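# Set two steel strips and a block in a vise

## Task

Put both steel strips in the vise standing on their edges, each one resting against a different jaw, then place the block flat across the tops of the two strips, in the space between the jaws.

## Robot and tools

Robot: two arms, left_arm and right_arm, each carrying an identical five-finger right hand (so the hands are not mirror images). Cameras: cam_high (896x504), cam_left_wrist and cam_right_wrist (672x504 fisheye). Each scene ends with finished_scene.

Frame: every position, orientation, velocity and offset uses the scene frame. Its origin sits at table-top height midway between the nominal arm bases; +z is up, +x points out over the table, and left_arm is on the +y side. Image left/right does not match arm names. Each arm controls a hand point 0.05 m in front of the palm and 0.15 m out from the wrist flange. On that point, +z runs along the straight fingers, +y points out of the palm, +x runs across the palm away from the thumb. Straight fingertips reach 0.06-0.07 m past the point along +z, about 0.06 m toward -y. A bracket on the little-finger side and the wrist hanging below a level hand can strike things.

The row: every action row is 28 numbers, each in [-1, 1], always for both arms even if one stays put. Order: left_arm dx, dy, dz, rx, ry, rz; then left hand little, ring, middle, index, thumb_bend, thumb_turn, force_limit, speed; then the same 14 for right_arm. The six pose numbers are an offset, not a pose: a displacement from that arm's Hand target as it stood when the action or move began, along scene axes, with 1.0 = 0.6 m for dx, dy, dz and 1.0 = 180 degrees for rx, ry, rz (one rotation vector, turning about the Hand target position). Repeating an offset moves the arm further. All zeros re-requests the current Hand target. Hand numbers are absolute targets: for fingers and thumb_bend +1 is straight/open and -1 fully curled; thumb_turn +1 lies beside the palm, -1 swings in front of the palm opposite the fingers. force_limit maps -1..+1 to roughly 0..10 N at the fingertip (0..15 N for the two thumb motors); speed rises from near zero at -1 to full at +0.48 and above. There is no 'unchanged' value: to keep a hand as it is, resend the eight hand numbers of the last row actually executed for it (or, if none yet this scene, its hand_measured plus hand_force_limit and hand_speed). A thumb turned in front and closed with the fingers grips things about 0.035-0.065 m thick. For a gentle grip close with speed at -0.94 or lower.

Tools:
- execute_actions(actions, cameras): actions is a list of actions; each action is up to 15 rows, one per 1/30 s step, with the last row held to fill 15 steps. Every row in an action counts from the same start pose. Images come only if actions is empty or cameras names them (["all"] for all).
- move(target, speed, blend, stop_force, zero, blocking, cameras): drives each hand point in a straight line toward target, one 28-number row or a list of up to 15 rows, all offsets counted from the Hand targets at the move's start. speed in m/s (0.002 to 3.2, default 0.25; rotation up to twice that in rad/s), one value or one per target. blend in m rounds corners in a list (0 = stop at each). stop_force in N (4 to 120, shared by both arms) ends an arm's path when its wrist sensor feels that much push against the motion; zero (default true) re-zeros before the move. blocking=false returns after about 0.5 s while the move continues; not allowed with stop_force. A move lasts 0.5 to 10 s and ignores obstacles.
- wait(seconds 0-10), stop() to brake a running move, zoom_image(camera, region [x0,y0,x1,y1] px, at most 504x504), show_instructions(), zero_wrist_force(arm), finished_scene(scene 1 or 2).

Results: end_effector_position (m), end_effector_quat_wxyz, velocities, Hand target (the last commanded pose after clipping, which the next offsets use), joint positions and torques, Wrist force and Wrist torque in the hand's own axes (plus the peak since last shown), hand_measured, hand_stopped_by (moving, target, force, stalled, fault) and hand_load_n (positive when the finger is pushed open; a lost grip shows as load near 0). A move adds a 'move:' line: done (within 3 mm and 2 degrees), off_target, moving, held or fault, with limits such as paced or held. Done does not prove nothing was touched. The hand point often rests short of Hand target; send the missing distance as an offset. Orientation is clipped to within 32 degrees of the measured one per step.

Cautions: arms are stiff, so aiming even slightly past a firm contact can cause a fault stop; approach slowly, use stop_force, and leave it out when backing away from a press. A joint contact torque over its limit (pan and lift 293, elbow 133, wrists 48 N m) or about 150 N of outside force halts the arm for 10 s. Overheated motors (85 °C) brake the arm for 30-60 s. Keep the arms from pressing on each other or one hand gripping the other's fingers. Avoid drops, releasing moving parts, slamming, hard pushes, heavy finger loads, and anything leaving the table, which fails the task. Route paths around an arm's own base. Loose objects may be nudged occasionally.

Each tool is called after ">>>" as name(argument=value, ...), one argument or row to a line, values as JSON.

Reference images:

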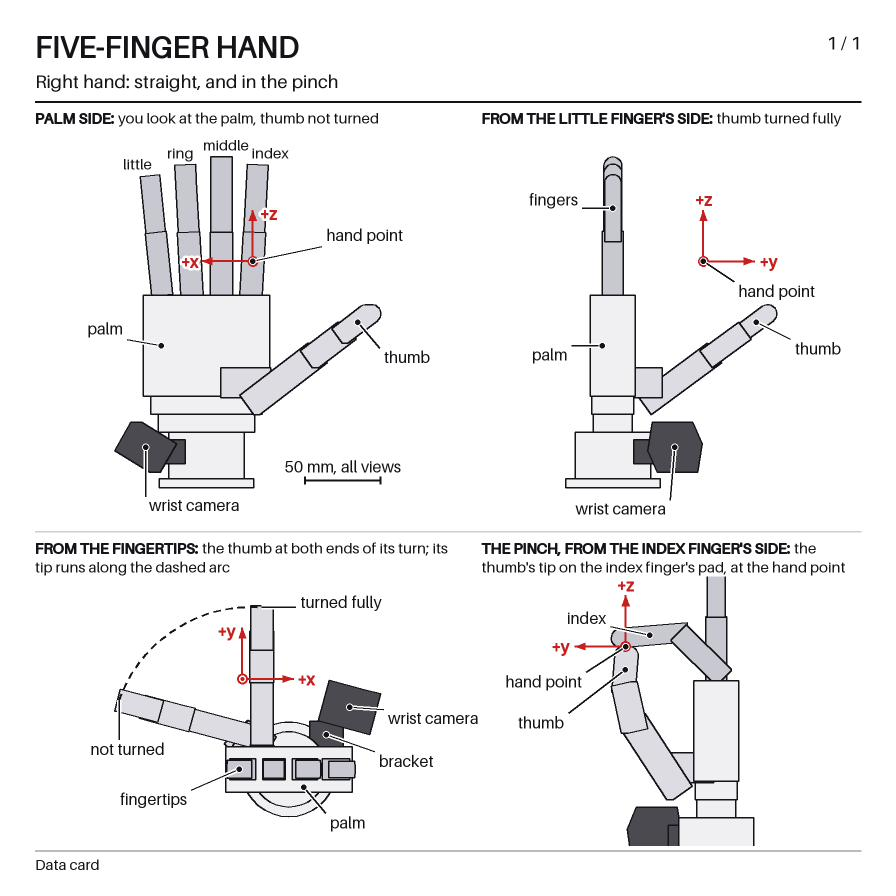

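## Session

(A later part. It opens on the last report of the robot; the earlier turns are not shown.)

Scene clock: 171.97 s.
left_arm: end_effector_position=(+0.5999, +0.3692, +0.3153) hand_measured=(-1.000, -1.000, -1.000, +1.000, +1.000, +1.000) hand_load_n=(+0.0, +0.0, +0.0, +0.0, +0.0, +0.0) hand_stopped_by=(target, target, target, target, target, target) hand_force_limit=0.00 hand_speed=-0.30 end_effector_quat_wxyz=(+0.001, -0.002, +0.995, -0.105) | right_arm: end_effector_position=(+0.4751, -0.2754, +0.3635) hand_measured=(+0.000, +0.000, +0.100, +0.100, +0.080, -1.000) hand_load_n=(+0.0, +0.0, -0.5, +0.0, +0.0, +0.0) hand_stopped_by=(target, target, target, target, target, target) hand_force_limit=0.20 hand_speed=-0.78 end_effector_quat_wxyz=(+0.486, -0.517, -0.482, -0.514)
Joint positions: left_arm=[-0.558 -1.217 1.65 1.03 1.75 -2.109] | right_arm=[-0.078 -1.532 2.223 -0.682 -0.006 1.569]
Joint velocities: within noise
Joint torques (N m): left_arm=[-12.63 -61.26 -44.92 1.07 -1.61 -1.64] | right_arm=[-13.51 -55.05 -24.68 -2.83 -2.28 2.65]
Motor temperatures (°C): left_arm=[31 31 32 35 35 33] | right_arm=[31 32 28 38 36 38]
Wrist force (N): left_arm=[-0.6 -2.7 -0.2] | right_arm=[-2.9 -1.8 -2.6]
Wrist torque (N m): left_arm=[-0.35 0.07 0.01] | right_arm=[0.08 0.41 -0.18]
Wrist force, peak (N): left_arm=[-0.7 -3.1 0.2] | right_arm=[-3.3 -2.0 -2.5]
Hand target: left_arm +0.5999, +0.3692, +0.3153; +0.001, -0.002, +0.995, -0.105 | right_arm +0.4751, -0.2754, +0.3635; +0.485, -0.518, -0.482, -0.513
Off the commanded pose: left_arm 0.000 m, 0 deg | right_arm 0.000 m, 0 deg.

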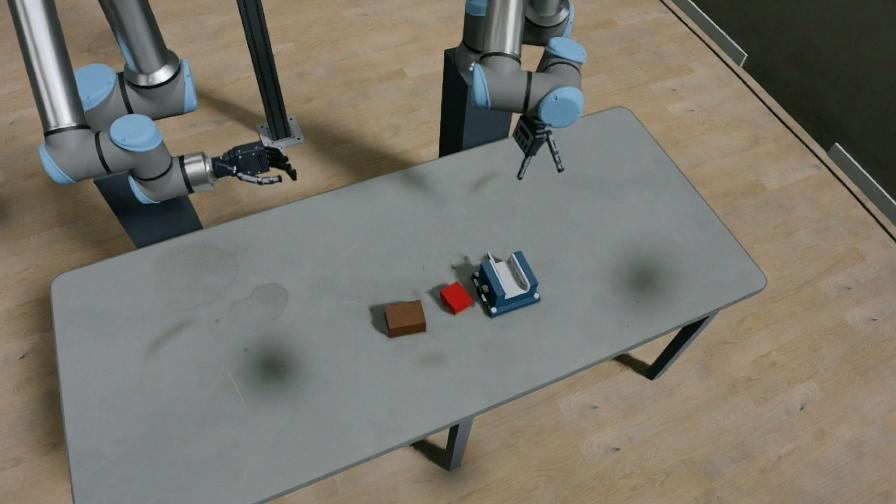

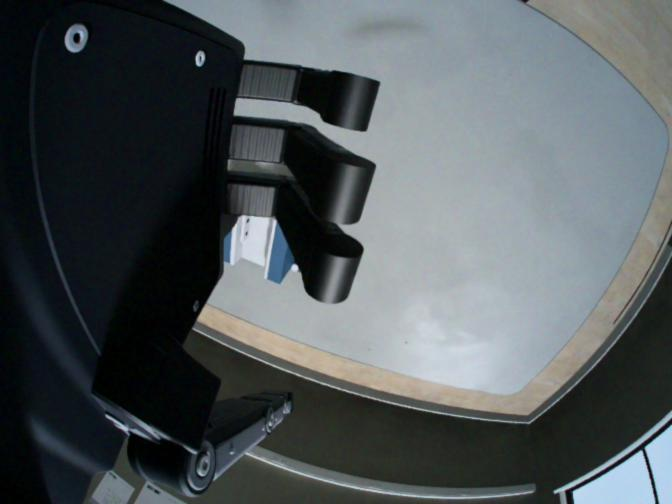

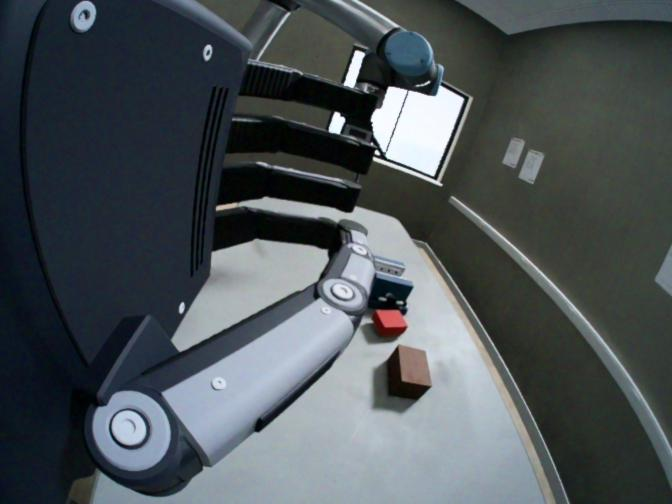

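>>> move(
  target=[
    [0.0935,-0.1737,-0.1088,0,0,0,-1,-1,-1,1,1,1,0,-0.3,0,0,0,0,0,0,0,0,0.1,0.1,0.08,-1,0.2,-0.78],
    [0.0935,-0.1737,-0.2588,0,0,0,-1,-1,-1,1,1,1,0,-0.3,0,0,0,0,0,0,0,0,0.1,0.1,0.08,-1,0.2,-0.78],
  ],
  blend=[0.03, 0],
  speed=0.2,
  cameras=["cam_high", "cam_left_wrist"],
)

>>> zoom_image(
  camera="cam_high",
  region=[470, 220, 540, 300],
)

>>> zoom_image(
  camera="cam_left_wrist",
  region=[220, 180, 420, 330],
)

Scene clock: 175.13 s.
left_arm: end_effector_position=(+0.6560, +0.2650, +0.1601) hand_measured=(-1.000, -1.000, -1.000, +1.000, +1.000, +1.000) hand_load_n=(+0.0, +0.0, +0.0, +0.0, +0.0, +0.0) hand_stopped_by=(target, target, target, target, target, target) hand_force_limit=0.00 hand_speed=-0.30 end_effector_quat_wxyz=(+0.001, -0.002, +0.995, -0.105) | right_arm: end_effector_position=(+0.4751, -0.2754, +0.3635) hand_measured=(+0.000, +0.000, +0.100, +0.100, +0.080, -1.000) hand_load_n=(+0.0, +0.0, +0.0, +0.0, +0.0, +0.0) hand_stopped_by=(target, target, target, target, target, target) hand_force_limit=0.20 hand_speed=-0.78 end_effector_quat_wxyz=(+0.486, -0.517, -0.482, -0.514)
Joint positions: left_arm=[-0.646 -0.968 1.568 0.847 1.74 -2.198] | right_arm=[-0.078 -1.532 2.223 -0.682 -0.006 1.569]
Joint torques (N m): left_arm=[-1.24 -76.65 -17.51 0.99 -1.45 -0.9] | right_arm=[-12.82 -53.1 -24.63 -2.49 -2.47 2.15]
Wrist force (N): left_arm=[-0.5 -2.7 0.2] | right_arm=[-3.0 -1.9 -2.3]
Wrist torque (N m): left_arm=[-0.39 0.05 0.03] | right_arm=[0.04 0.42 -0.19]
Wrist force, peak (N): left_arm=[-1.1 -3.5 -0.5] | right_arm=[-3.1 -1.9 -2.9]
Hand target: left_arm +0.6560, +0.2650, +0.1600; +0.001, -0.002, +0.995, -0.105 | right_arm +0.4751, -0.2754, +0.3635; +0.486, -0.517, -0.482, -0.514
Off the commanded pose: left_arm 0.000 m, 0 deg | right_arm 0.000 m, 0 deg.
move: done
Images, in order (width x height): cam_high 896x504, cam_left_wrist 672x504.

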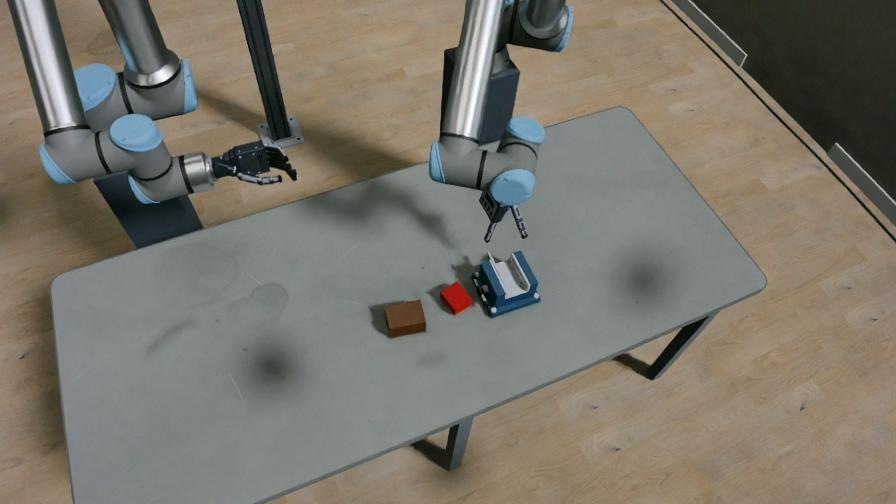

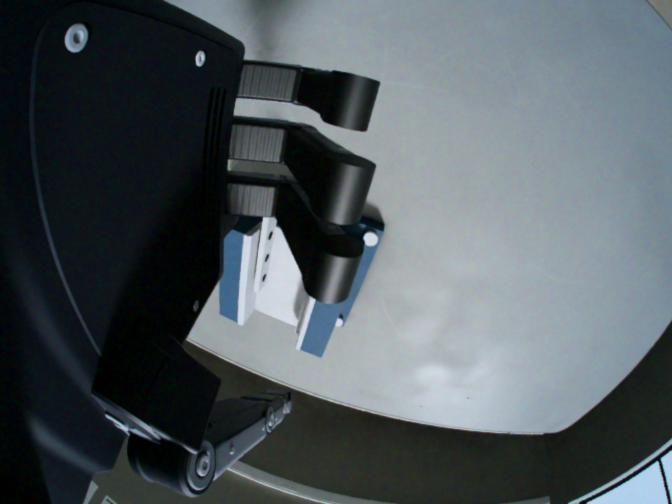

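Scaled by 6.300.

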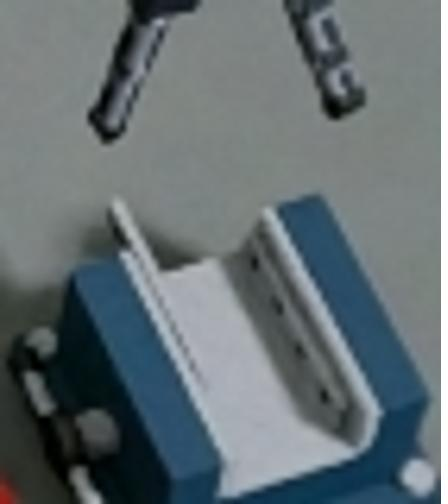

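Scaled by 2.520 from the camera's 672x504 image, which has a finer 960x720 frame.

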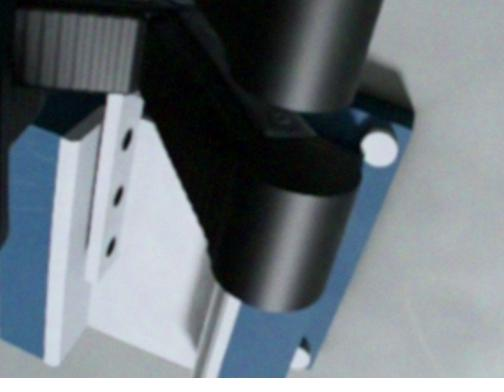

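>>> move(
  target=[0,0.0017,-0.0738,0,0,0,-1,-1,-1,1,1,1,0,-0.3,0,0,0,0,0,0,0,0,0.1,0.1,0.08,-1,0.2,-0.78],
  speed=0.05,
  stop_force=5,
)

>>> move(
  target=[0.0792,-0.0028,0,0,0,0,-1,-1,-1,1,1,1,0,-0.3,0,0,0,0,0,0,0,0,0.1,0.1,0.08,-1,0.2,-0.78],
  speed=0.03,
  stop_force=5,
  cameras=["cam_high", "cam_left_wrist"],
)

>>> zoom_image(
  camera="cam_high",
  region=[470, 220, 540, 300],
)

>>> zoom_image(
  camera="cam_left_wrist",
  region=[220, 180, 420, 330],
)

Scene clock: 178.33 s.
left_arm: end_effector_position=(+0.6560, +0.2660, +0.1158) hand_measured=(-1.000, -1.000, -1.000, +1.000, +1.000, +1.000) hand_load_n=(+0.0, +0.0, +0.0, +0.0, +0.0, +0.0) hand_stopped_by=(target, target, target, target, target, target) hand_force_limit=0.00 hand_speed=-0.30 end_effector_quat_wxyz=(+0.001, -0.002, +0.995, -0.105) | right_arm: end_effector_position=(+0.4751, -0.2754, +0.3635) hand_measured=(+0.000, +0.000, +0.100, +0.100, +0.080, -1.000) hand_load_n=(+0.0, +0.0, +0.0, +0.0, +0.0, +0.0) hand_stopped_by=(target, target, target, target, target, target) hand_force_limit=0.20 hand_speed=-0.78 end_effector_quat_wxyz=(+0.486, -0.517, -0.482, -0.514)
Joint positions: left_arm=[-0.645 -0.926 1.589 0.784 1.74 -2.197] | right_arm=[-0.078 -1.532 2.223 -0.682 -0.006 1.569]
Joint torques (N m): left_arm=[17.71 -78.56 -16.21 0.94 1.89 2.53] | right_arm=[-12.52 -55.35 -26.41 -2.88 -2.12 2.18]
Wrist force (N): left_arm=[-0.7 -2.7 -0.2] | right_arm=[-3.0 -1.9 -2.3]
Wrist torque (N m): left_arm=[-0.36 0.11 -0.22] | right_arm=[0.05 0.42 -0.19]
Wrist force, peak (N): left_arm=[-0.1 -3.0 0.2] | right_arm=[-3.0 -2.1 -2.7]
Hand target: left_arm +0.6560, +0.2660, +0.1158; +0.001, -0.002, +0.995, -0.105 | right_arm +0.4751, -0.2754, +0.3635; +0.486, -0.517, -0.482, -0.514
Off the commanded pose: left_arm 0.000 m, 0 deg | right_arm 0.000 m, 0 deg.
move: done

Scene clock: 180.77 s.
left_arm: end_effector_position=(+0.7035, +0.2644, +0.1158) hand_measured=(-1.000, -1.000, -1.000, +1.000, +1.000, +1.000) hand_load_n=(+0.0, +0.0, +0.0, +0.0, +0.0, +0.0) hand_stopped_by=(target, target, target, target, target, target) hand_force_limit=0.00 hand_speed=-0.30 end_effector_quat_wxyz=(+0.001, -0.002, +0.995, -0.105) | right_arm: end_effector_position=(+0.4751, -0.2754, +0.3635) hand_measured=(+0.000, +0.000, +0.100, +0.100, +0.080, -1.000) hand_load_n=(+0.0, +0.0, +0.0, +0.0, +0.0, +0.0) hand_stopped_by=(target, target, target, target, target, target) hand_force_limit=0.20 hand_speed=-0.78 end_effector_quat_wxyz=(+0.486, -0.517, -0.482, -0.514)
Joint positions: left_arm=[-0.61 -0.864 1.478 0.84 1.745 -2.162] | right_arm=[-0.078 -1.532 2.223 -0.682 -0.006 1.569]
Joint torques (N m): left_arm=[17.7 -82.69 -40.67 6.48 1.8 2.6] | right_arm=[-13.22 -54.09 -25.8 -2.31 -2.06 2.3]
Wrist force (N): left_arm=[-0.2 -2.8 -0.1] | right_arm=[-2.7 -2.0 -2.5]
Wrist torque (N m): left_arm=[-0.37 0.06 -0.22] | right_arm=[0.04 0.38 -0.17]
Wrist force, peak (N): left_arm=[-0.4 -3.2 0.1] | right_arm=[-3.3 -1.7 -2.7]
Hand target: left_arm +0.7035, +0.2644, +0.1158; +0.001, -0.002, +0.995, -0.105 | right_arm +0.4751, -0.2754, +0.3635; +0.486, -0.517, -0.482, -0.514
Off the commanded pose: left_arm 0.000 m, 0 deg | right_arm 0.000 m, 0 deg.
move: done
Images, in order (width x height): cam_high 896x504, cam_left_wrist 672x504.

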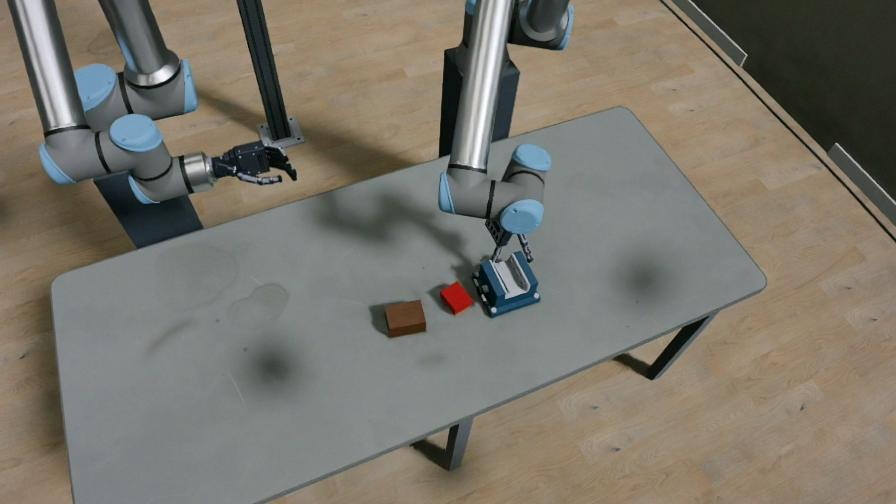

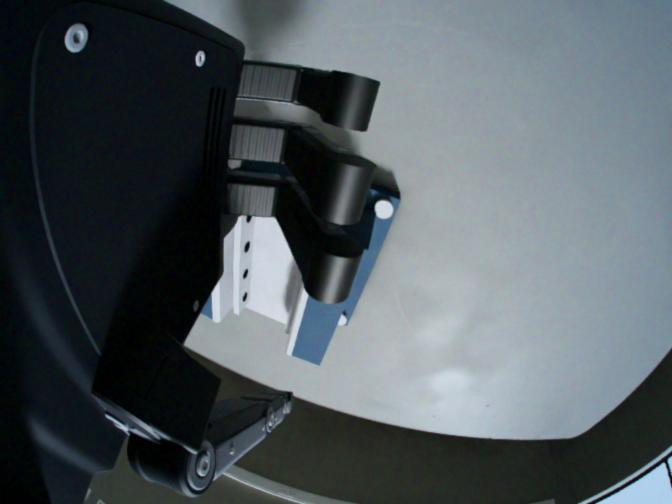

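Scaled by 6.300.

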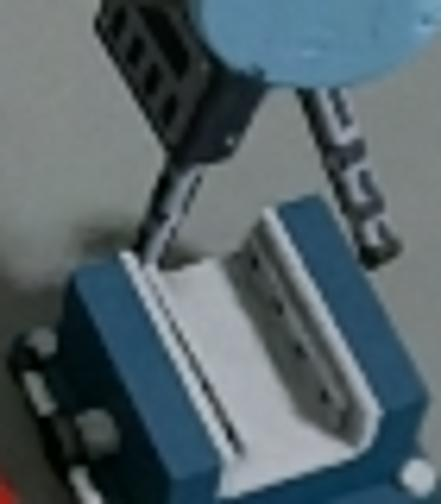

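Scaled by 2.520 from the camera's 672x504 image, which has a finer 960x720 frame.

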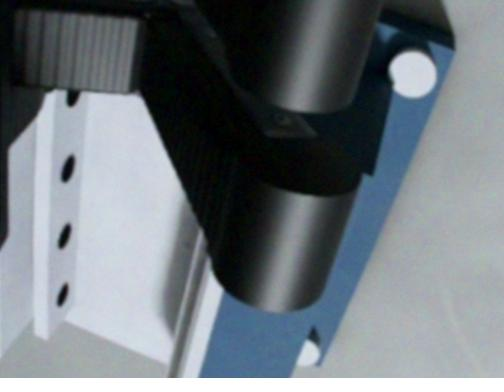

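>>> move(
  target=[
    [-0.02,0,0,0,0,0,-1,-1,-1,1,1,1,0,-0.3,0,0,0,0,0,0,0,0,0.1,0.1,0.08,-1,0.2,-0.78],
    [-0.02,0,0.0837,0,0,0,-1,-1,-1,1,1,1,0,-0.3,0,0,0,0,0,0,0,0,0.1,0.1,0.08,-1,0.2,-0.78],
    [0.0942,0.027,0.0837,0,0,0,-1,-1,-1,1,1,1,0,-0.3,0,0,0,0,0,0,0,0,0.1,0.1,0.08,-1,0.2,-0.78],
  ],
  speed=[0.06,0.1,0.12],
  blend=[0.003,0.01,0],
  cameras=["cam_high", "cam_left_wrist"],
)

>>> zoom_image(
  camera="cam_high",
  region=[470, 220, 540, 300],
)

>>> zoom_image(
  camera="cam_left_wrist",
  region=[220, 180, 420, 330],
)

Scene clock: 184.20 s.
left_arm: end_effector_position=(+0.7600, +0.2806, +0.1660) hand_measured=(-1.000, -1.000, -1.000, +1.000, +1.000, +1.000) hand_load_n=(+0.0, +0.0, +0.0, +0.0, +0.0, -0.5) hand_stopped_by=(target, target, target, target, target, target) hand_force_limit=0.00 hand_speed=-0.30 end_effector_quat_wxyz=(+0.001, -0.002, +0.995, -0.105) | right_arm: end_effector_position=(+0.4751, -0.2754, +0.3635) hand_measured=(+0.000, +0.000, +0.100, +0.100, +0.080, -1.000) hand_load_n=(+0.0, +0.0, +0.0, +0.0, +0.0, +0.5) hand_stopped_by=(target, target, target, target, target, target) hand_force_limit=0.20 hand_speed=-0.78 end_effector_quat_wxyz=(+0.486, -0.517, -0.482, -0.514)
Joint positions: left_arm=[-0.554 -0.836 1.327 0.973 1.751 -2.105] | right_arm=[-0.078 -1.532 2.223 -0.682 -0.006 1.569]
Joint torques (N m): left_arm=[18.05 -89.41 -43.27 6.47 1.67 2.42] | right_arm=[-13.03 -56.97 -25.2 -2.59 -2.36 2.5]
Wrist force (N): left_arm=[-0.4 -2.6 0.0] | right_arm=[-2.8 -2.0 -2.4]
Wrist torque (N m): left_arm=[-0.35 0.04 -0.25] | right_arm=[0.04 0.39 -0.17]
Wrist force, peak (N): left_arm=[-0.8 -3.1 0.2] | right_arm=[-3.0 -2.2 -2.5]
Hand target: left_arm +0.7601, +0.2806, +0.1660; +0.001, -0.002, +0.995, -0.105 | right_arm +0.4751, -0.2754, +0.3635; +0.486, -0.517, -0.482, -0.514
Off the commanded pose: left_arm 0.000 m, 0 deg | right_arm 0.000 m, 0 deg.
move: done
Images, in order (width x height): cam_high 896x504, cam_left_wrist 672x504.

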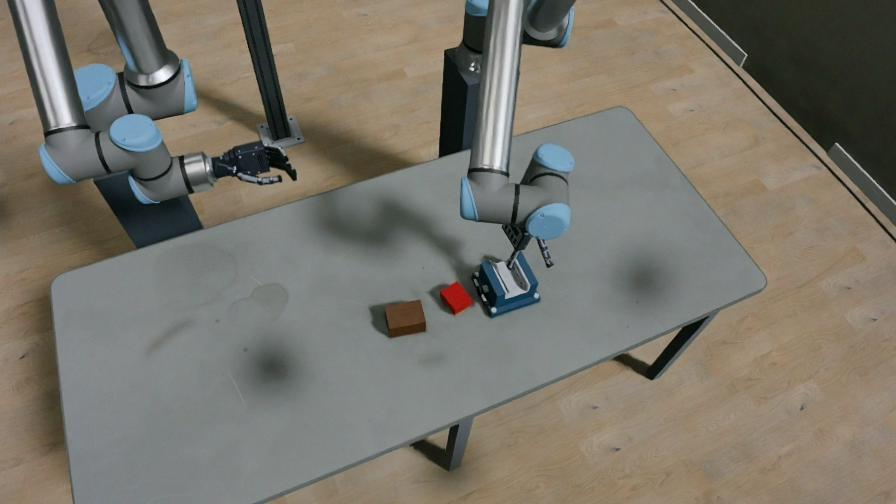

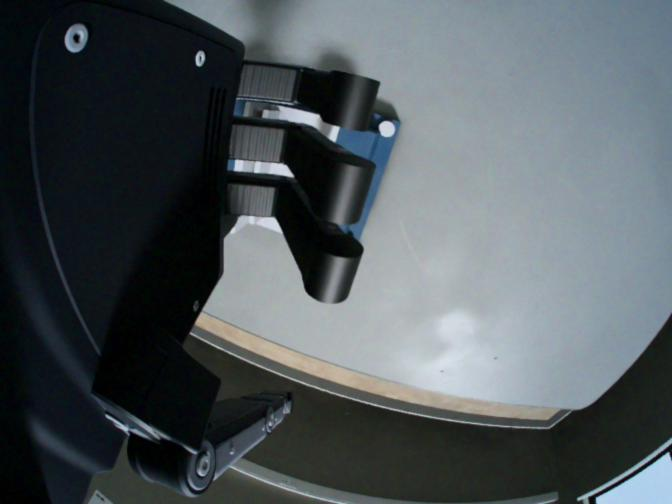

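Scaled by 6.300.

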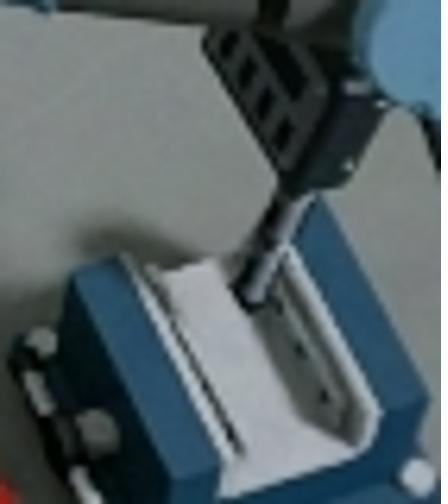

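Scaled by 2.520 from the camera's 672x504 image, which has a finer 960x720 frame.

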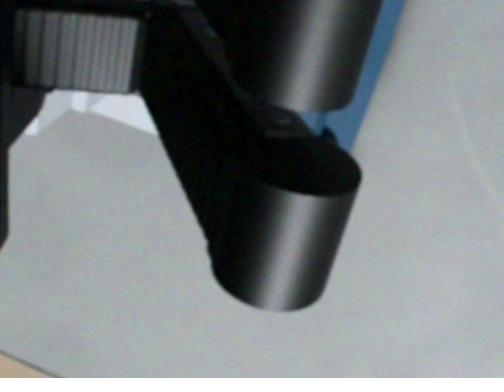

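>>> move(
  target=[0,0,-0.0872,0,0,0,-1,-1,-1,1,1,1,0,-0.3,0,0,0,0,0,0,0,0,0.1,0.1,0.08,-1,0.2,-0.78],
  speed=0.05,
  stop_force=5,
)

>>> move(
  target=[0,-0.0417,0,0,0,0,-1,-1,-1,1,1,1,0,-0.3,0,0,0,0,0,0,0,0,0.1,0.1,0.08,-1,0.2,-0.78],
  speed=0.012,
  stop_force=4.5,
  cameras=["cam_high", "cam_left_wrist"],
)

>>> zoom_image(
  camera="cam_high",
  region=[470, 220, 540, 300],
)

Scene clock: 186.87 s.
left_arm: end_effector_position=(+0.7601, +0.2806, +0.1137) hand_measured=(-1.000, -1.000, -1.000, +1.000, +1.000, +1.000) hand_load_n=(+0.0, +0.0, +0.0, +0.0, +0.0, +0.0) hand_stopped_by=(target, target, target, target, target, target) hand_force_limit=0.00 hand_speed=-0.30 end_effector_quat_wxyz=(+0.001, -0.002, +0.995, -0.105) | right_arm: end_effector_position=(+0.4751, -0.2754, +0.3635) hand_measured=(+0.000, +0.000, +0.100, +0.100, +0.080, -1.000) hand_load_n=(+0.0, +0.0, +0.0, +0.0, +0.0, +0.0) hand_stopped_by=(target, target, target, target, target, target) hand_force_limit=0.20 hand_speed=-0.78 end_effector_quat_wxyz=(+0.486, -0.517, -0.482, -0.514)
Joint positions: left_arm=[-0.554 -0.792 1.351 0.905 1.751 -2.105] | right_arm=[-0.078 -1.532 2.223 -0.682 -0.006 1.569]
Joint torques (N m): left_arm=[13.73 -89.63 -18.12 1.2 1.18 2.27] | right_arm=[-12.3 -54.88 -25.05 -2.38 -1.92 1.94]
Wrist force (N): left_arm=[-0.4 -2.9 0.3] | right_arm=[-2.9 -1.8 -2.2]
Wrist torque (N m): left_arm=[-0.39 0.01 -0.25] | right_arm=[0.05 0.39 -0.18]
Wrist force, peak (N): left_arm=[-0.3 -3.1 -0.6] | right_arm=[-3.1 -2.0 -2.8]
Hand target: left_arm +0.7601, +0.2806, +0.1137; +0.001, -0.002, +0.995, -0.105 | right_arm +0.4751, -0.2754, +0.3635; +0.486, -0.517, -0.482, -0.514
Off the commanded pose: left_arm 0.000 m, 0 deg | right_arm 0.000 m, 0 deg.
move: done

Scene clock: 189.33 s.
left_arm: end_effector_position=(+0.7601, +0.2648, +0.1137) hand_measured=(-1.000, -1.000, -1.000, +1.000, +1.000, +1.000) hand_load_n=(+0.0, +0.0, +0.0, -6.0, +0.0, +0.0) hand_stopped_by=(target, target, target, target, target, target) hand_force_limit=0.00 hand_speed=-0.30 end_effector_quat_wxyz=(+0.001, -0.002, +0.995, -0.104) | right_arm: end_effector_position=(+0.4751, -0.2754, +0.3635) hand_measured=(+0.000, +0.000, +0.100, +0.100, +0.080, -1.000) hand_load_n=(+0.0, +0.0, +0.0, +0.0, +0.0, +0.0) hand_stopped_by=(target, target, target, target, target, target) hand_force_limit=0.20 hand_speed=-0.78 end_effector_quat_wxyz=(+0.486, -0.517, -0.482, -0.514)
Joint positions: left_arm=[-0.571 -0.786 1.338 0.909 1.749 -2.122] | right_arm=[-0.078 -1.532 2.223 -0.682 -0.006 1.569]
Joint torques (N m): left_arm=[14.69 -112.61 -19.26 0.4 2.76 2.59] | right_arm=[-12.28 -54.92 -25 -2.38 -2 2.05]
Wrist force (N): left_arm=[-0.3 0.7 -2.3] | right_arm=[-2.7 -1.8 -2.3]
Wrist torque (N m): left_arm=[-0.47 -0.02 -0.03] | right_arm=[0.06 0.36 -0.16]
Wrist force, peak (N): left_arm=[-0.3 3.3 -4.0] | right_arm=[-3.2 -1.8 -2.7]
Hand target: left_arm +0.7601, +0.2648, +0.1137; +0.001, -0.002, +0.995, -0.104 (not the last commanded pose) | right_arm +0.4751, -0.2754, +0.3635; +0.486, -0.517, -0.482, -0.514
Off the commanded pose: left_arm 0.009 m, 0 deg | right_arm 0.000 m, 0 deg.
move: contact (left_arm)
Images, in order (width x height): cam_high 896x504, cam_left_wrist 672x504.

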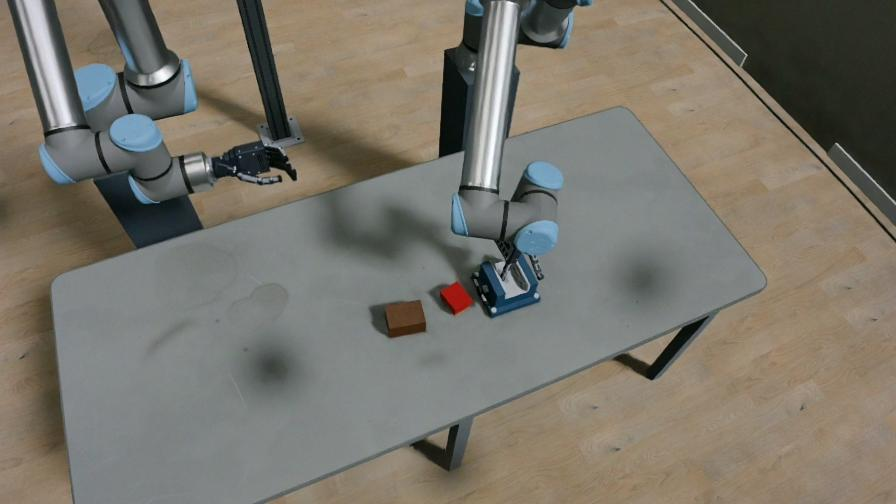

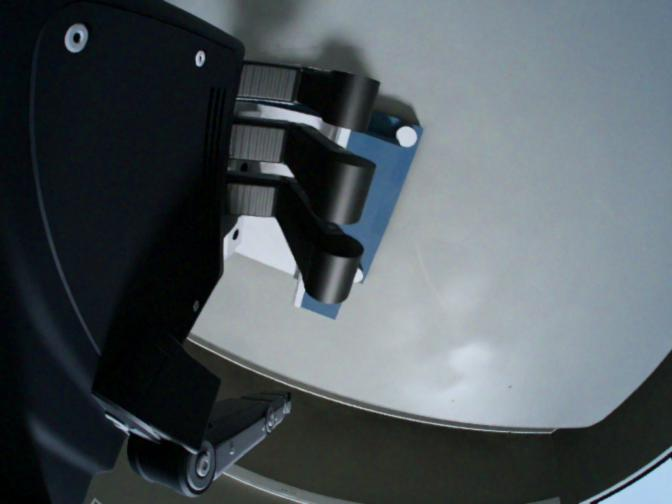

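Scaled by 6.300.

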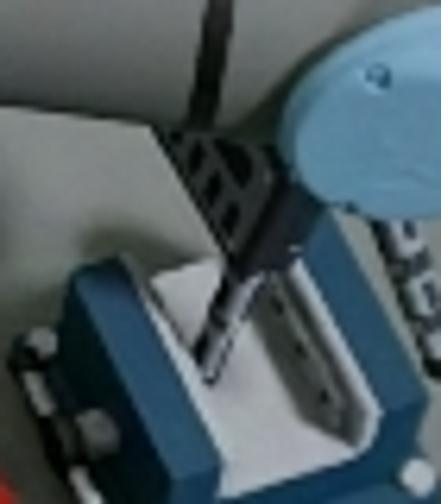

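>>> move(
  target=[
    [0,0.025,0,0,0,0,-1,-1,-1,1,1,1,0,-0.3,0,0,0,0,0,0,0,0,0.1,0.1,0.08,-1,0.2,-0.78],
    [-0.06,0.025,0,0,0,0,-1,-1,-1,1,1,1,0,-0.3,0,0,0,0,0,0,0,0,0.1,0.1,0.08,-1,0.2,-0.78],
  ],
  speed=0.05,
)

>>> move(
  target=[0,-0.0417,0,0,0,0,-1,-1,-1,1,1,1,0,-0.3,0,0,0,0,0,0,0,0,0.1,0.1,0.08,-1,0.2,-0.78],
  speed=0.012,
  stop_force=4.5,
  cameras=["cam_high", "cam_left_wrist"],
)

>>> zoom_image(
  camera="cam_high",
  region=[470, 220, 540, 300],
)

Scene clock: 192.00 s.
left_arm: end_effector_position=(+0.7241, +0.2798, +0.1137) hand_measured=(-1.000, -1.000, -1.000, +1.000, +1.000, +1.000) hand_load_n=(+0.0, +0.0, +0.0, +0.0, +0.0, +0.0) hand_stopped_by=(target, target, target, target, target, target) hand_force_limit=0.00 hand_speed=-0.30 end_effector_quat_wxyz=(+0.001, -0.002, +0.995, -0.104) | right_arm: end_effector_position=(+0.4751, -0.2754, +0.3635) hand_measured=(+0.000, +0.000, +0.100, +0.100, +0.080, -1.000) hand_load_n=(+0.0, +0.0, +0.0, +0.0, +0.0, +0.0) hand_stopped_by=(target, target, target, target, target, target) hand_force_limit=0.20 hand_speed=-0.78 end_effector_quat_wxyz=(+0.486, -0.517, -0.482, -0.514)
Joint positions: left_arm=[-0.578 -0.841 1.442 0.859 1.748 -2.129] | right_arm=[-0.078 -1.532 2.223 -0.682 -0.006 1.569]
Joint torques (N m): left_arm=[-11.1 -108.67 -17.83 1.25 -1.55 -1.44] | right_arm=[-10.69 -51.61 -25.93 -2.31 -2.3 1.82]
Wrist force (N): left_arm=[-0.6 -3.1 0.0] | right_arm=[-2.7 -2.0 -2.4]
Wrist torque (N m): left_arm=[-0.40 0.06 0.01] | right_arm=[0.04 0.38 -0.18]
Wrist force, peak (N): left_arm=[-0.6 -3.1 0.0] | right_arm=[-2.9 -1.9 -2.8]
Hand target: left_arm +0.7241, +0.2798, +0.1137; +0.001, -0.002, +0.995, -0.104 | right_arm +0.4751, -0.2754, +0.3635; +0.486, -0.517, -0.482, -0.514
Off the commanded pose: left_arm 0.000 m, 0 deg | right_arm 0.000 m, 0 deg.
move: done

Scene clock: 194.23 s.
left_arm: end_effector_position=(+0.7240, +0.2662, +0.1137) hand_measured=(-1.000, -1.000, -1.000, +1.000, +1.000, +1.000) hand_load_n=(+0.0, +0.0, +0.0, -5.5, +0.0, +0.0) hand_stopped_by=(target, target, target, target, target, target) hand_force_limit=0.00 hand_speed=-0.30 end_effector_quat_wxyz=(+0.001, -0.002, +0.995, -0.104) | right_arm: end_effector_position=(+0.4751, -0.2754, +0.3635) hand_measured=(+0.000, +0.000, +0.100, +0.100, +0.080, -1.000) hand_load_n=(+0.0, +0.0, +0.5, +0.0, +0.5, +0.0) hand_stopped_by=(target, target, target, target, target, target) hand_force_limit=0.20 hand_speed=-0.78 end_effector_quat_wxyz=(+0.486, -0.517, -0.482, -0.514)
Joint positions: left_arm=[-0.593 -0.836 1.43 0.862 1.747 -2.145] | right_arm=[-0.078 -1.532 2.223 -0.682 -0.006 1.569]
Joint torques (N m): left_arm=[15.2 -107.79 -18.86 0.52 2.9 2.42] | right_arm=[-8.29 -55.17 -24.68 -2.65 -2.41 2.48]
Wrist force (N): left_arm=[-0.5 1.2 -2.2] | right_arm=[-2.7 -1.8 -2.2]
Wrist torque (N m): left_arm=[-0.40 0.07 -0.02] | right_arm=[0.06 0.37 -0.16]
Wrist force, peak (N): left_arm=[-0.4 3.6 -4.4] | right_arm=[-3.0 -2.1 -2.8]
Hand target: left_arm +0.7240, +0.2662, +0.1137; +0.001, -0.002, +0.995, -0.104 (not the last commanded pose) | right_arm +0.4751, -0.2754, +0.3635; +0.486, -0.517, -0.482, -0.514
Off the commanded pose: left_arm 0.011 m, 0 deg | right_arm 0.000 m, 0 deg.
move: contact (left_arm)
Images, in order (width x height): cam_high 896x504, cam_left_wrist 672x504.

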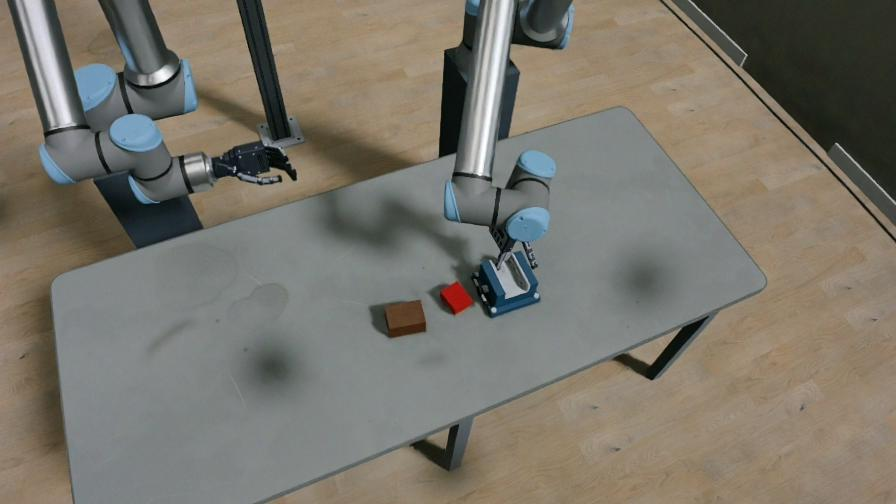

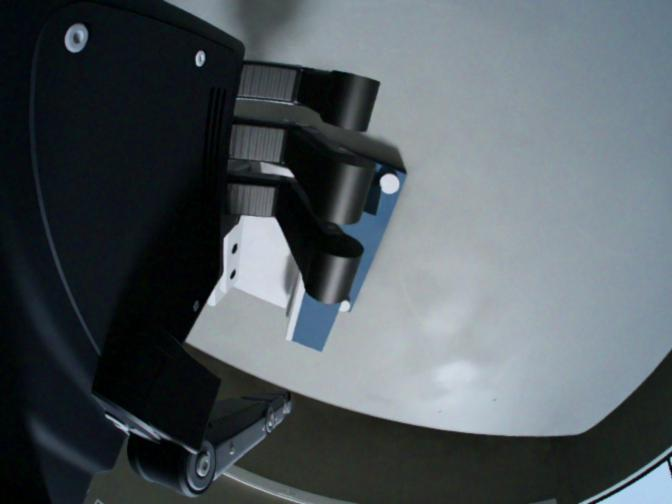

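Scaled by 6.300.

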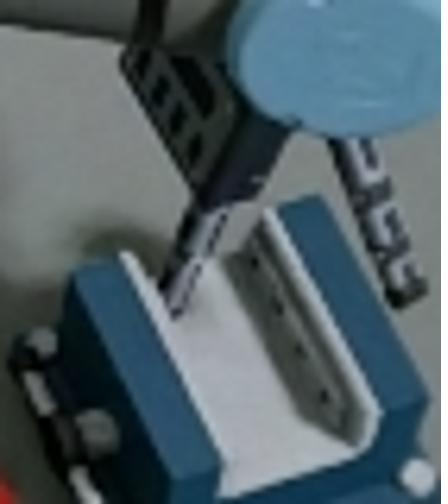

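>>> move(
  target=[
    [0,0.02,0,0,0,0,-1,-1,-1,1,1,1,0,-0.3,0,0,0,0,0,0,0,0,0.1,0.1,0.08,-1,0.2,-0.78],
    [0.12,0.014,0,0,0,0,-1,-1,-1,1,1,1,0,-0.3,0,0,0,0,0,0,0,0,0.1,0.1,0.08,-1,0.2,-0.78],
  ],
  speed=[0.05,0.08],
)

>>> move(
  target=[0,-0.0417,0,0,0,0,-1,-1,-1,1,1,1,0,-0.3,0,0,0,0,0,0,0,0,0.1,0.1,0.08,-1,0.2,-0.78],
  speed=0.012,
  stop_force=4.5,
  cameras=["cam_high", "cam_left_wrist"],
)

>>> zoom_image(
  camera="cam_high",
  region=[470, 220, 540, 300],
)

Scene clock: 197.50 s.
left_arm: end_effector_position=(+0.7960, +0.2746, +0.1137) hand_measured=(-1.000, -1.000, -1.000, +1.000, +1.000, +1.000) hand_load_n=(+0.0, +0.0, +0.0, +0.0, +0.0, +0.0) hand_stopped_by=(target, target, target, target, target, target) hand_force_limit=0.00 hand_speed=-0.30 end_effector_quat_wxyz=(+0.001, -0.002, +0.995, -0.104) | right_arm: end_effector_position=(+0.4751, -0.2754, +0.3635) hand_measured=(+0.000, +0.000, +0.100, +0.100, +0.080, -1.000) hand_load_n=(+0.0, +0.0, +0.0, +0.0, +0.0, +0.0) hand_stopped_by=(target, target, target, target, target, target) hand_force_limit=0.20 hand_speed=-0.78 end_effector_quat_wxyz=(+0.486, -0.517, -0.482, -0.514)
Joint positions: left_arm=[-0.539 -0.738 1.249 0.956 1.752 -2.09] | right_arm=[-0.078 -1.532 2.223 -0.682 -0.006 1.569]
Joint torques (N m): left_arm=[18.99 -93.44 -43.14 6.37 1.89 2.46] | right_arm=[-12.18 -55.29 -25.13 -2.5 -2.15 2.03]
Wrist force (N): left_arm=[-0.5 -2.5 -0.1] | right_arm=[-2.8 -1.8 -2.6]
Wrist torque (N m): left_arm=[-0.31 0.05 -0.24] | right_arm=[0.08 0.40 -0.18]
Wrist force, peak (N): left_arm=[-0.7 -3.0 0.0] | right_arm=[-3.0 -2.1 -2.6]
Hand target: left_arm +0.7960, +0.2746, +0.1137; +0.001, -0.002, +0.995, -0.104 | right_arm +0.4751, -0.2754, +0.3635; +0.486, -0.517, -0.482, -0.514
Off the commanded pose: left_arm 0.000 m, 0 deg | right_arm 0.000 m, 0 deg.
move: done

Scene clock: 199.57 s.
left_arm: end_effector_position=(+0.7960, +0.2633, +0.1137) hand_measured=(-1.000, -1.000, -1.000, +1.000, +1.000, +1.000) hand_load_n=(+0.0, +0.0, +0.0, -6.5, +0.0, +0.0) hand_stopped_by=(target, target, target, target, target, target) hand_force_limit=0.00 hand_speed=-0.30 end_effector_quat_wxyz=(+0.001, -0.002, +0.995, -0.104) | right_arm: end_effector_position=(+0.4751, -0.2754, +0.3635) hand_measured=(+0.000, +0.000, +0.100, +0.100, +0.080, -1.000) hand_load_n=(+0.0, +0.0, +0.0, +0.0, +0.0, +0.0) hand_stopped_by=(target, target, target, target, target, target) hand_force_limit=0.20 hand_speed=-0.78 end_effector_quat_wxyz=(+0.486, -0.517, -0.482, -0.514)
Joint positions: left_arm=[-0.55 -0.733 1.239 0.959 1.751 -2.101] | right_arm=[-0.078 -1.532 2.223 -0.682 -0.006 1.569]
Joint torques (N m): left_arm=[14.67 -117.36 -20.41 0.39 2.82 2.68] | right_arm=[-12.78 -54.52 -24.81 -2.9 -1.67 2.74]
Wrist force (N): left_arm=[-0.2 1.3 -2.6] | right_arm=[-2.6 -2.1 -2.6]
Wrist torque (N m): left_arm=[-0.42 0.01 -0.03] | right_arm=[0.03 0.37 -0.17]
Wrist force, peak (N): left_arm=[-0.3 3.8 -4.6] | right_arm=[-3.2 -1.8 -2.7]
Hand target: left_arm +0.7960, +0.2633, +0.1137; +0.001, -0.002, +0.995, -0.104 (not the last commanded pose) | right_arm +0.4751, -0.2754, +0.3635; +0.486, -0.517, -0.482, -0.514
Off the commanded pose: left_arm 0.014 m, 0 deg | right_arm 0.000 m, 0 deg.
move: contact (left_arm)
Images, in order (width x height): cam_high 896x504, cam_left_wrist 672x504.

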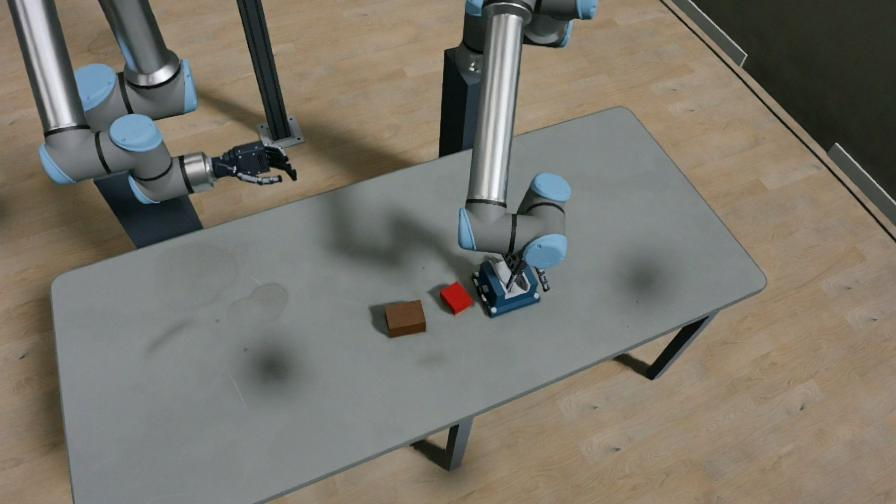

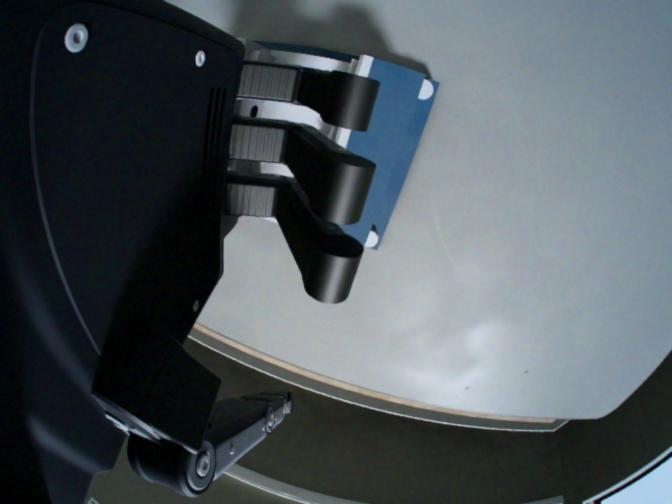

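Scaled by 6.300.

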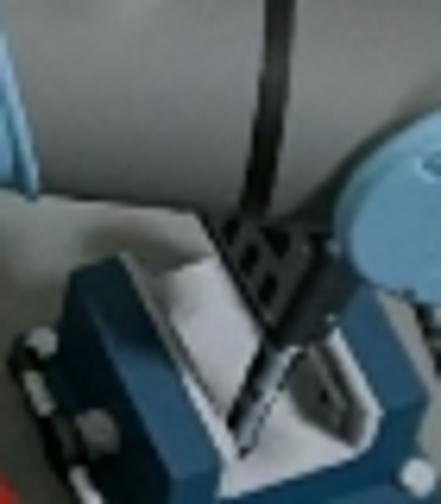

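>>> move(
  target=[
    [0,0.022,0,0,0,0,-1,-1,-1,1,1,1,0,-0.3,0,0,0,0,0,0,0,0,0.1,0.1,0.08,-1,0.2,-0.78],
    [-0.01,0.022,0.1,0,0,0,-1,-1,-1,1,1,1,0,-0.3,0,0,0,0,0,0,0,0,0.1,0.1,0.08,-1,0.2,-0.78],
    [-0.06,0.05,0.28,0,0,0,-1,-1,-1,1,1,1,0,-0.3,0,0,0,0,0,0,0,0,0.1,0.1,0.08,-1,0.2,-0.78],
  ],
  speed=[0.06,0.12,0.2],
  blend=[0.003,0.01,0],
  cameras=["cam_high"],
)

>>> zoom_image(
  camera="cam_high",
  region=[470, 220, 540, 300],
)

>>> zoom_image(
  camera="cam_high",
  region=[425, 265, 485, 325],
)

Scene clock: 203.73 s.
left_arm: end_effector_position=(+0.7601, +0.2933, +0.2815) hand_measured=(-1.000, -1.000, -1.000, +1.000, +1.000, +1.000) hand_load_n=(+0.0, +0.5, +0.0, -0.5, +0.0, +0.0) hand_stopped_by=(target, target, target, target, target, target) hand_force_limit=0.00 hand_speed=-0.30 end_effector_quat_wxyz=(+0.001, -0.002, +0.995, -0.104) | right_arm: end_effector_position=(+0.4751, -0.2754, +0.3635) hand_measured=(+0.000, +0.000, +0.100, +0.100, +0.080, -1.000) hand_load_n=(+0.0, +0.0, +0.0, +0.0, +0.0, +0.5) hand_stopped_by=(target, target, target, target, target, target) hand_force_limit=0.20 hand_speed=-0.78 end_effector_quat_wxyz=(+0.486, -0.517, -0.482, -0.514)
Joint positions: left_arm=[-0.54 -0.921 1.253 1.133 1.752 -2.091] | right_arm=[-0.078 -1.532 2.223 -0.682 -0.006 1.569]
Joint torques (N m): left_arm=[-11.38 -110.95 -23.03 6.84 -1.49 -0.67] | right_arm=[-11.62 -51.37 -24.57 -2.47 -1.9 2.42]
Wrist force (N): left_arm=[-0.3 -2.6 0.0] | right_arm=[-2.9 -2.1 -2.6]
Wrist torque (N m): left_arm=[-0.33 0.01 0.03] | right_arm=[0.04 0.41 -0.19]
Wrist force, peak (N): left_arm=[-0.4 -3.3 0.2] | right_arm=[-3.3 -2.0 -2.5]
Hand target: left_arm +0.7600, +0.2933, +0.2817; +0.001, -0.002, +0.995, -0.104 | right_arm +0.4751, -0.2754, +0.3635; +0.486, -0.517, -0.482, -0.514
Off the commanded pose: left_arm 0.000 m, 0 deg | right_arm 0.000 m, 0 deg.
move: done
Images, in order (width x height): cam_high 896x504.

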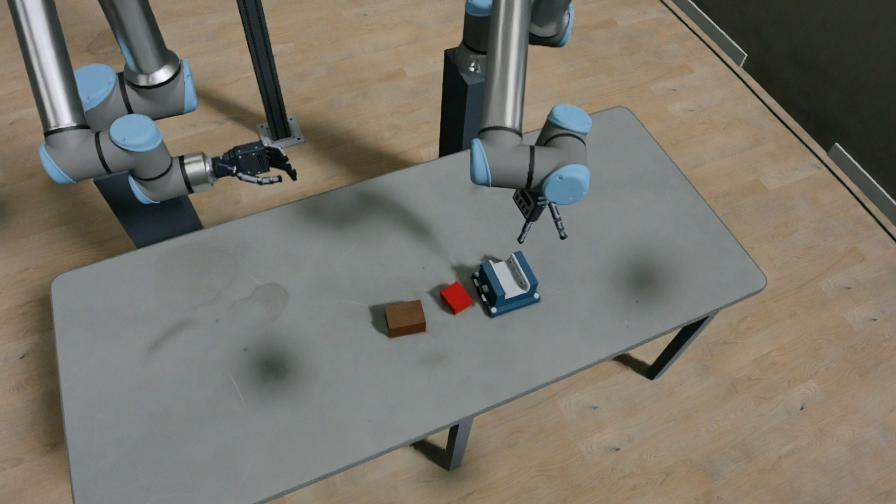

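Scaled by 6.300.

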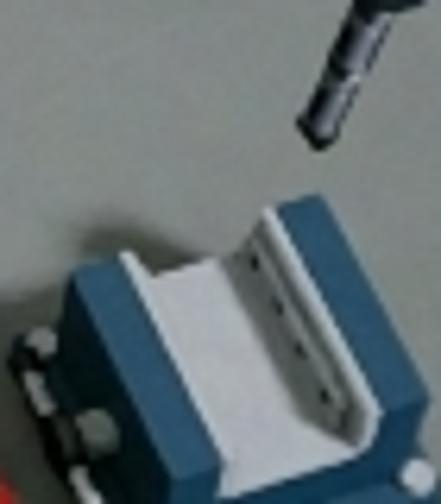

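Scaled by 8.400.

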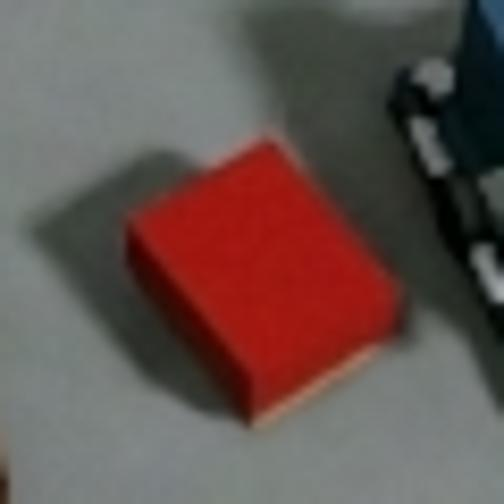

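>>> move(
  target=[-0.0415,-0.3567,-0.0695,-0.1487,-0.1767,0.5329,1,1,0.6,0.6,1,-1,0.2,-0.3,0,0,0,0,0,0,0,0,0.1,0.1,0.08,-1,0.2,-0.78],
  speed=0.4,
  cameras=["cam_high", "cam_left_wrist"],
)

>>> zoom_image(
  camera="cam_left_wrist",
  region=[180, 150, 480, 370],
)

Scene clock: 208.20 s.
left_arm: end_effector_position=(+0.7351, +0.0793, +0.2400) hand_measured=(+1.000, +1.000, +0.600, +0.600, +1.000, -1.000) hand_load_n=(+0.0, +0.0, +0.0, +0.0, +0.0, +0.0) hand_stopped_by=(target, target, target, target, target, target) hand_force_limit=0.20 hand_speed=-0.30 end_effector_quat_wxyz=(-0.315, +0.698, -0.586, +0.265) | right_arm: end_effector_position=(+0.4751, -0.2754, +0.3635) hand_measured=(+0.000, +0.000, +0.100, +0.100, +0.080, -1.000) hand_load_n=(+0.0, +0.0, +0.0, +0.0, +0.0, +0.0) hand_stopped_by=(target, target, target, target, target, target) hand_force_limit=0.20 hand_speed=-0.78 end_effector_quat_wxyz=(+0.486, -0.517, -0.482, -0.514)
Joint positions: left_arm=[-0.923 -0.923 1.348 0.641 0.856 -4.013] | right_arm=[-0.078 -1.532 2.223 -0.682 -0.006 1.569]
Joint torques (N m): left_arm=[-10.67 -85.15 -45.64 5.49 -2.97 -2.02] | right_arm=[-10.64 -55.54 -25.72 -2.72 -2.28 2.29]
Wrist force (N): left_arm=[-0.2 -1.7 -0.8] | right_arm=[-2.8 -1.9 -2.7]
Wrist torque (N m): left_arm=[-0.14 -0.01 0.13] | right_arm=[0.08 0.40 -0.17]
Wrist force, peak (N): left_arm=[-0.5 -3.0 0.1] | right_arm=[-2.9 -2.0 -2.9]
Hand target: left_arm +0.7351, +0.0793, +0.2400; -0.315, +0.698, -0.586, +0.265 | right_arm +0.4751, -0.2754, +0.3635; +0.486, -0.517, -0.482, -0.514
Off the commanded pose: left_arm 0.000 m, 0 deg | right_arm 0.000 m, 0 deg.
move: done
Images, in order (width x height): cam_high 896x504, cam_left_wrist 672x504.

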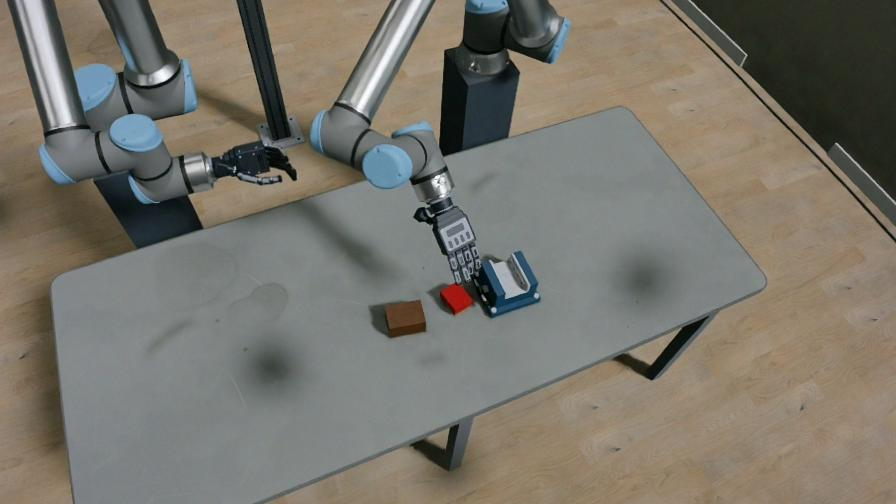

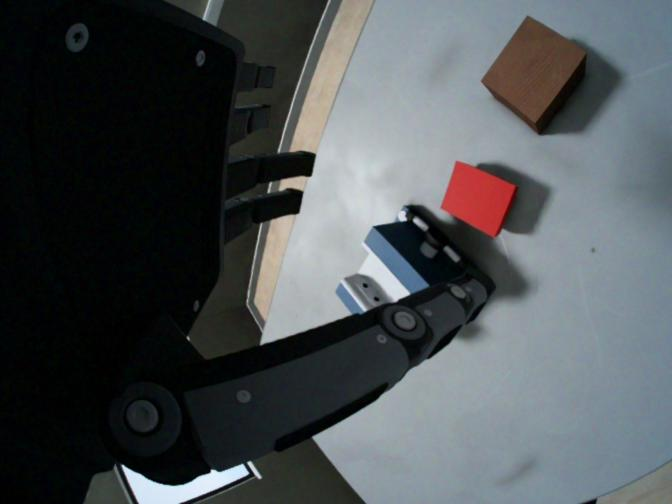

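Scaled by 1.680 from the camera's 672x504 image, which has a finer 960x720 frame.

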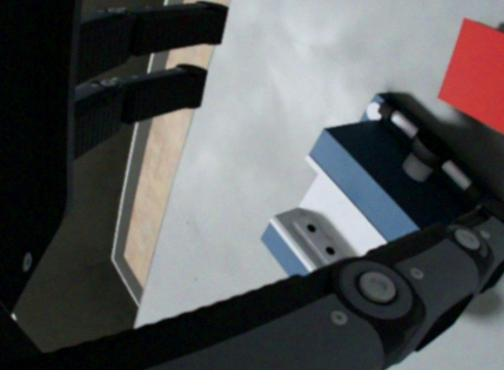

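>>> zoom_image(
  camera="cam_left_wrist",
  region=[420, 140, 540, 250],
)

Scaled by 4.200 from the camera's 672x504 image, which has a finer 960x720 frame.

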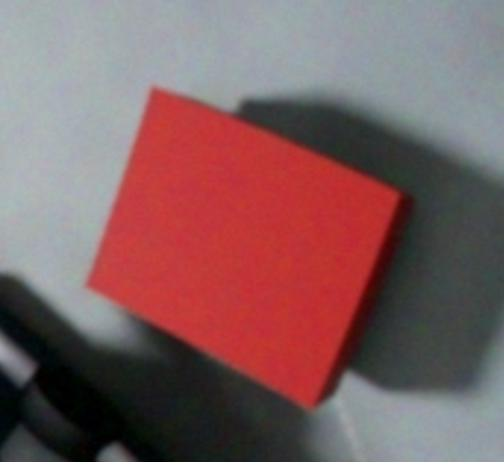

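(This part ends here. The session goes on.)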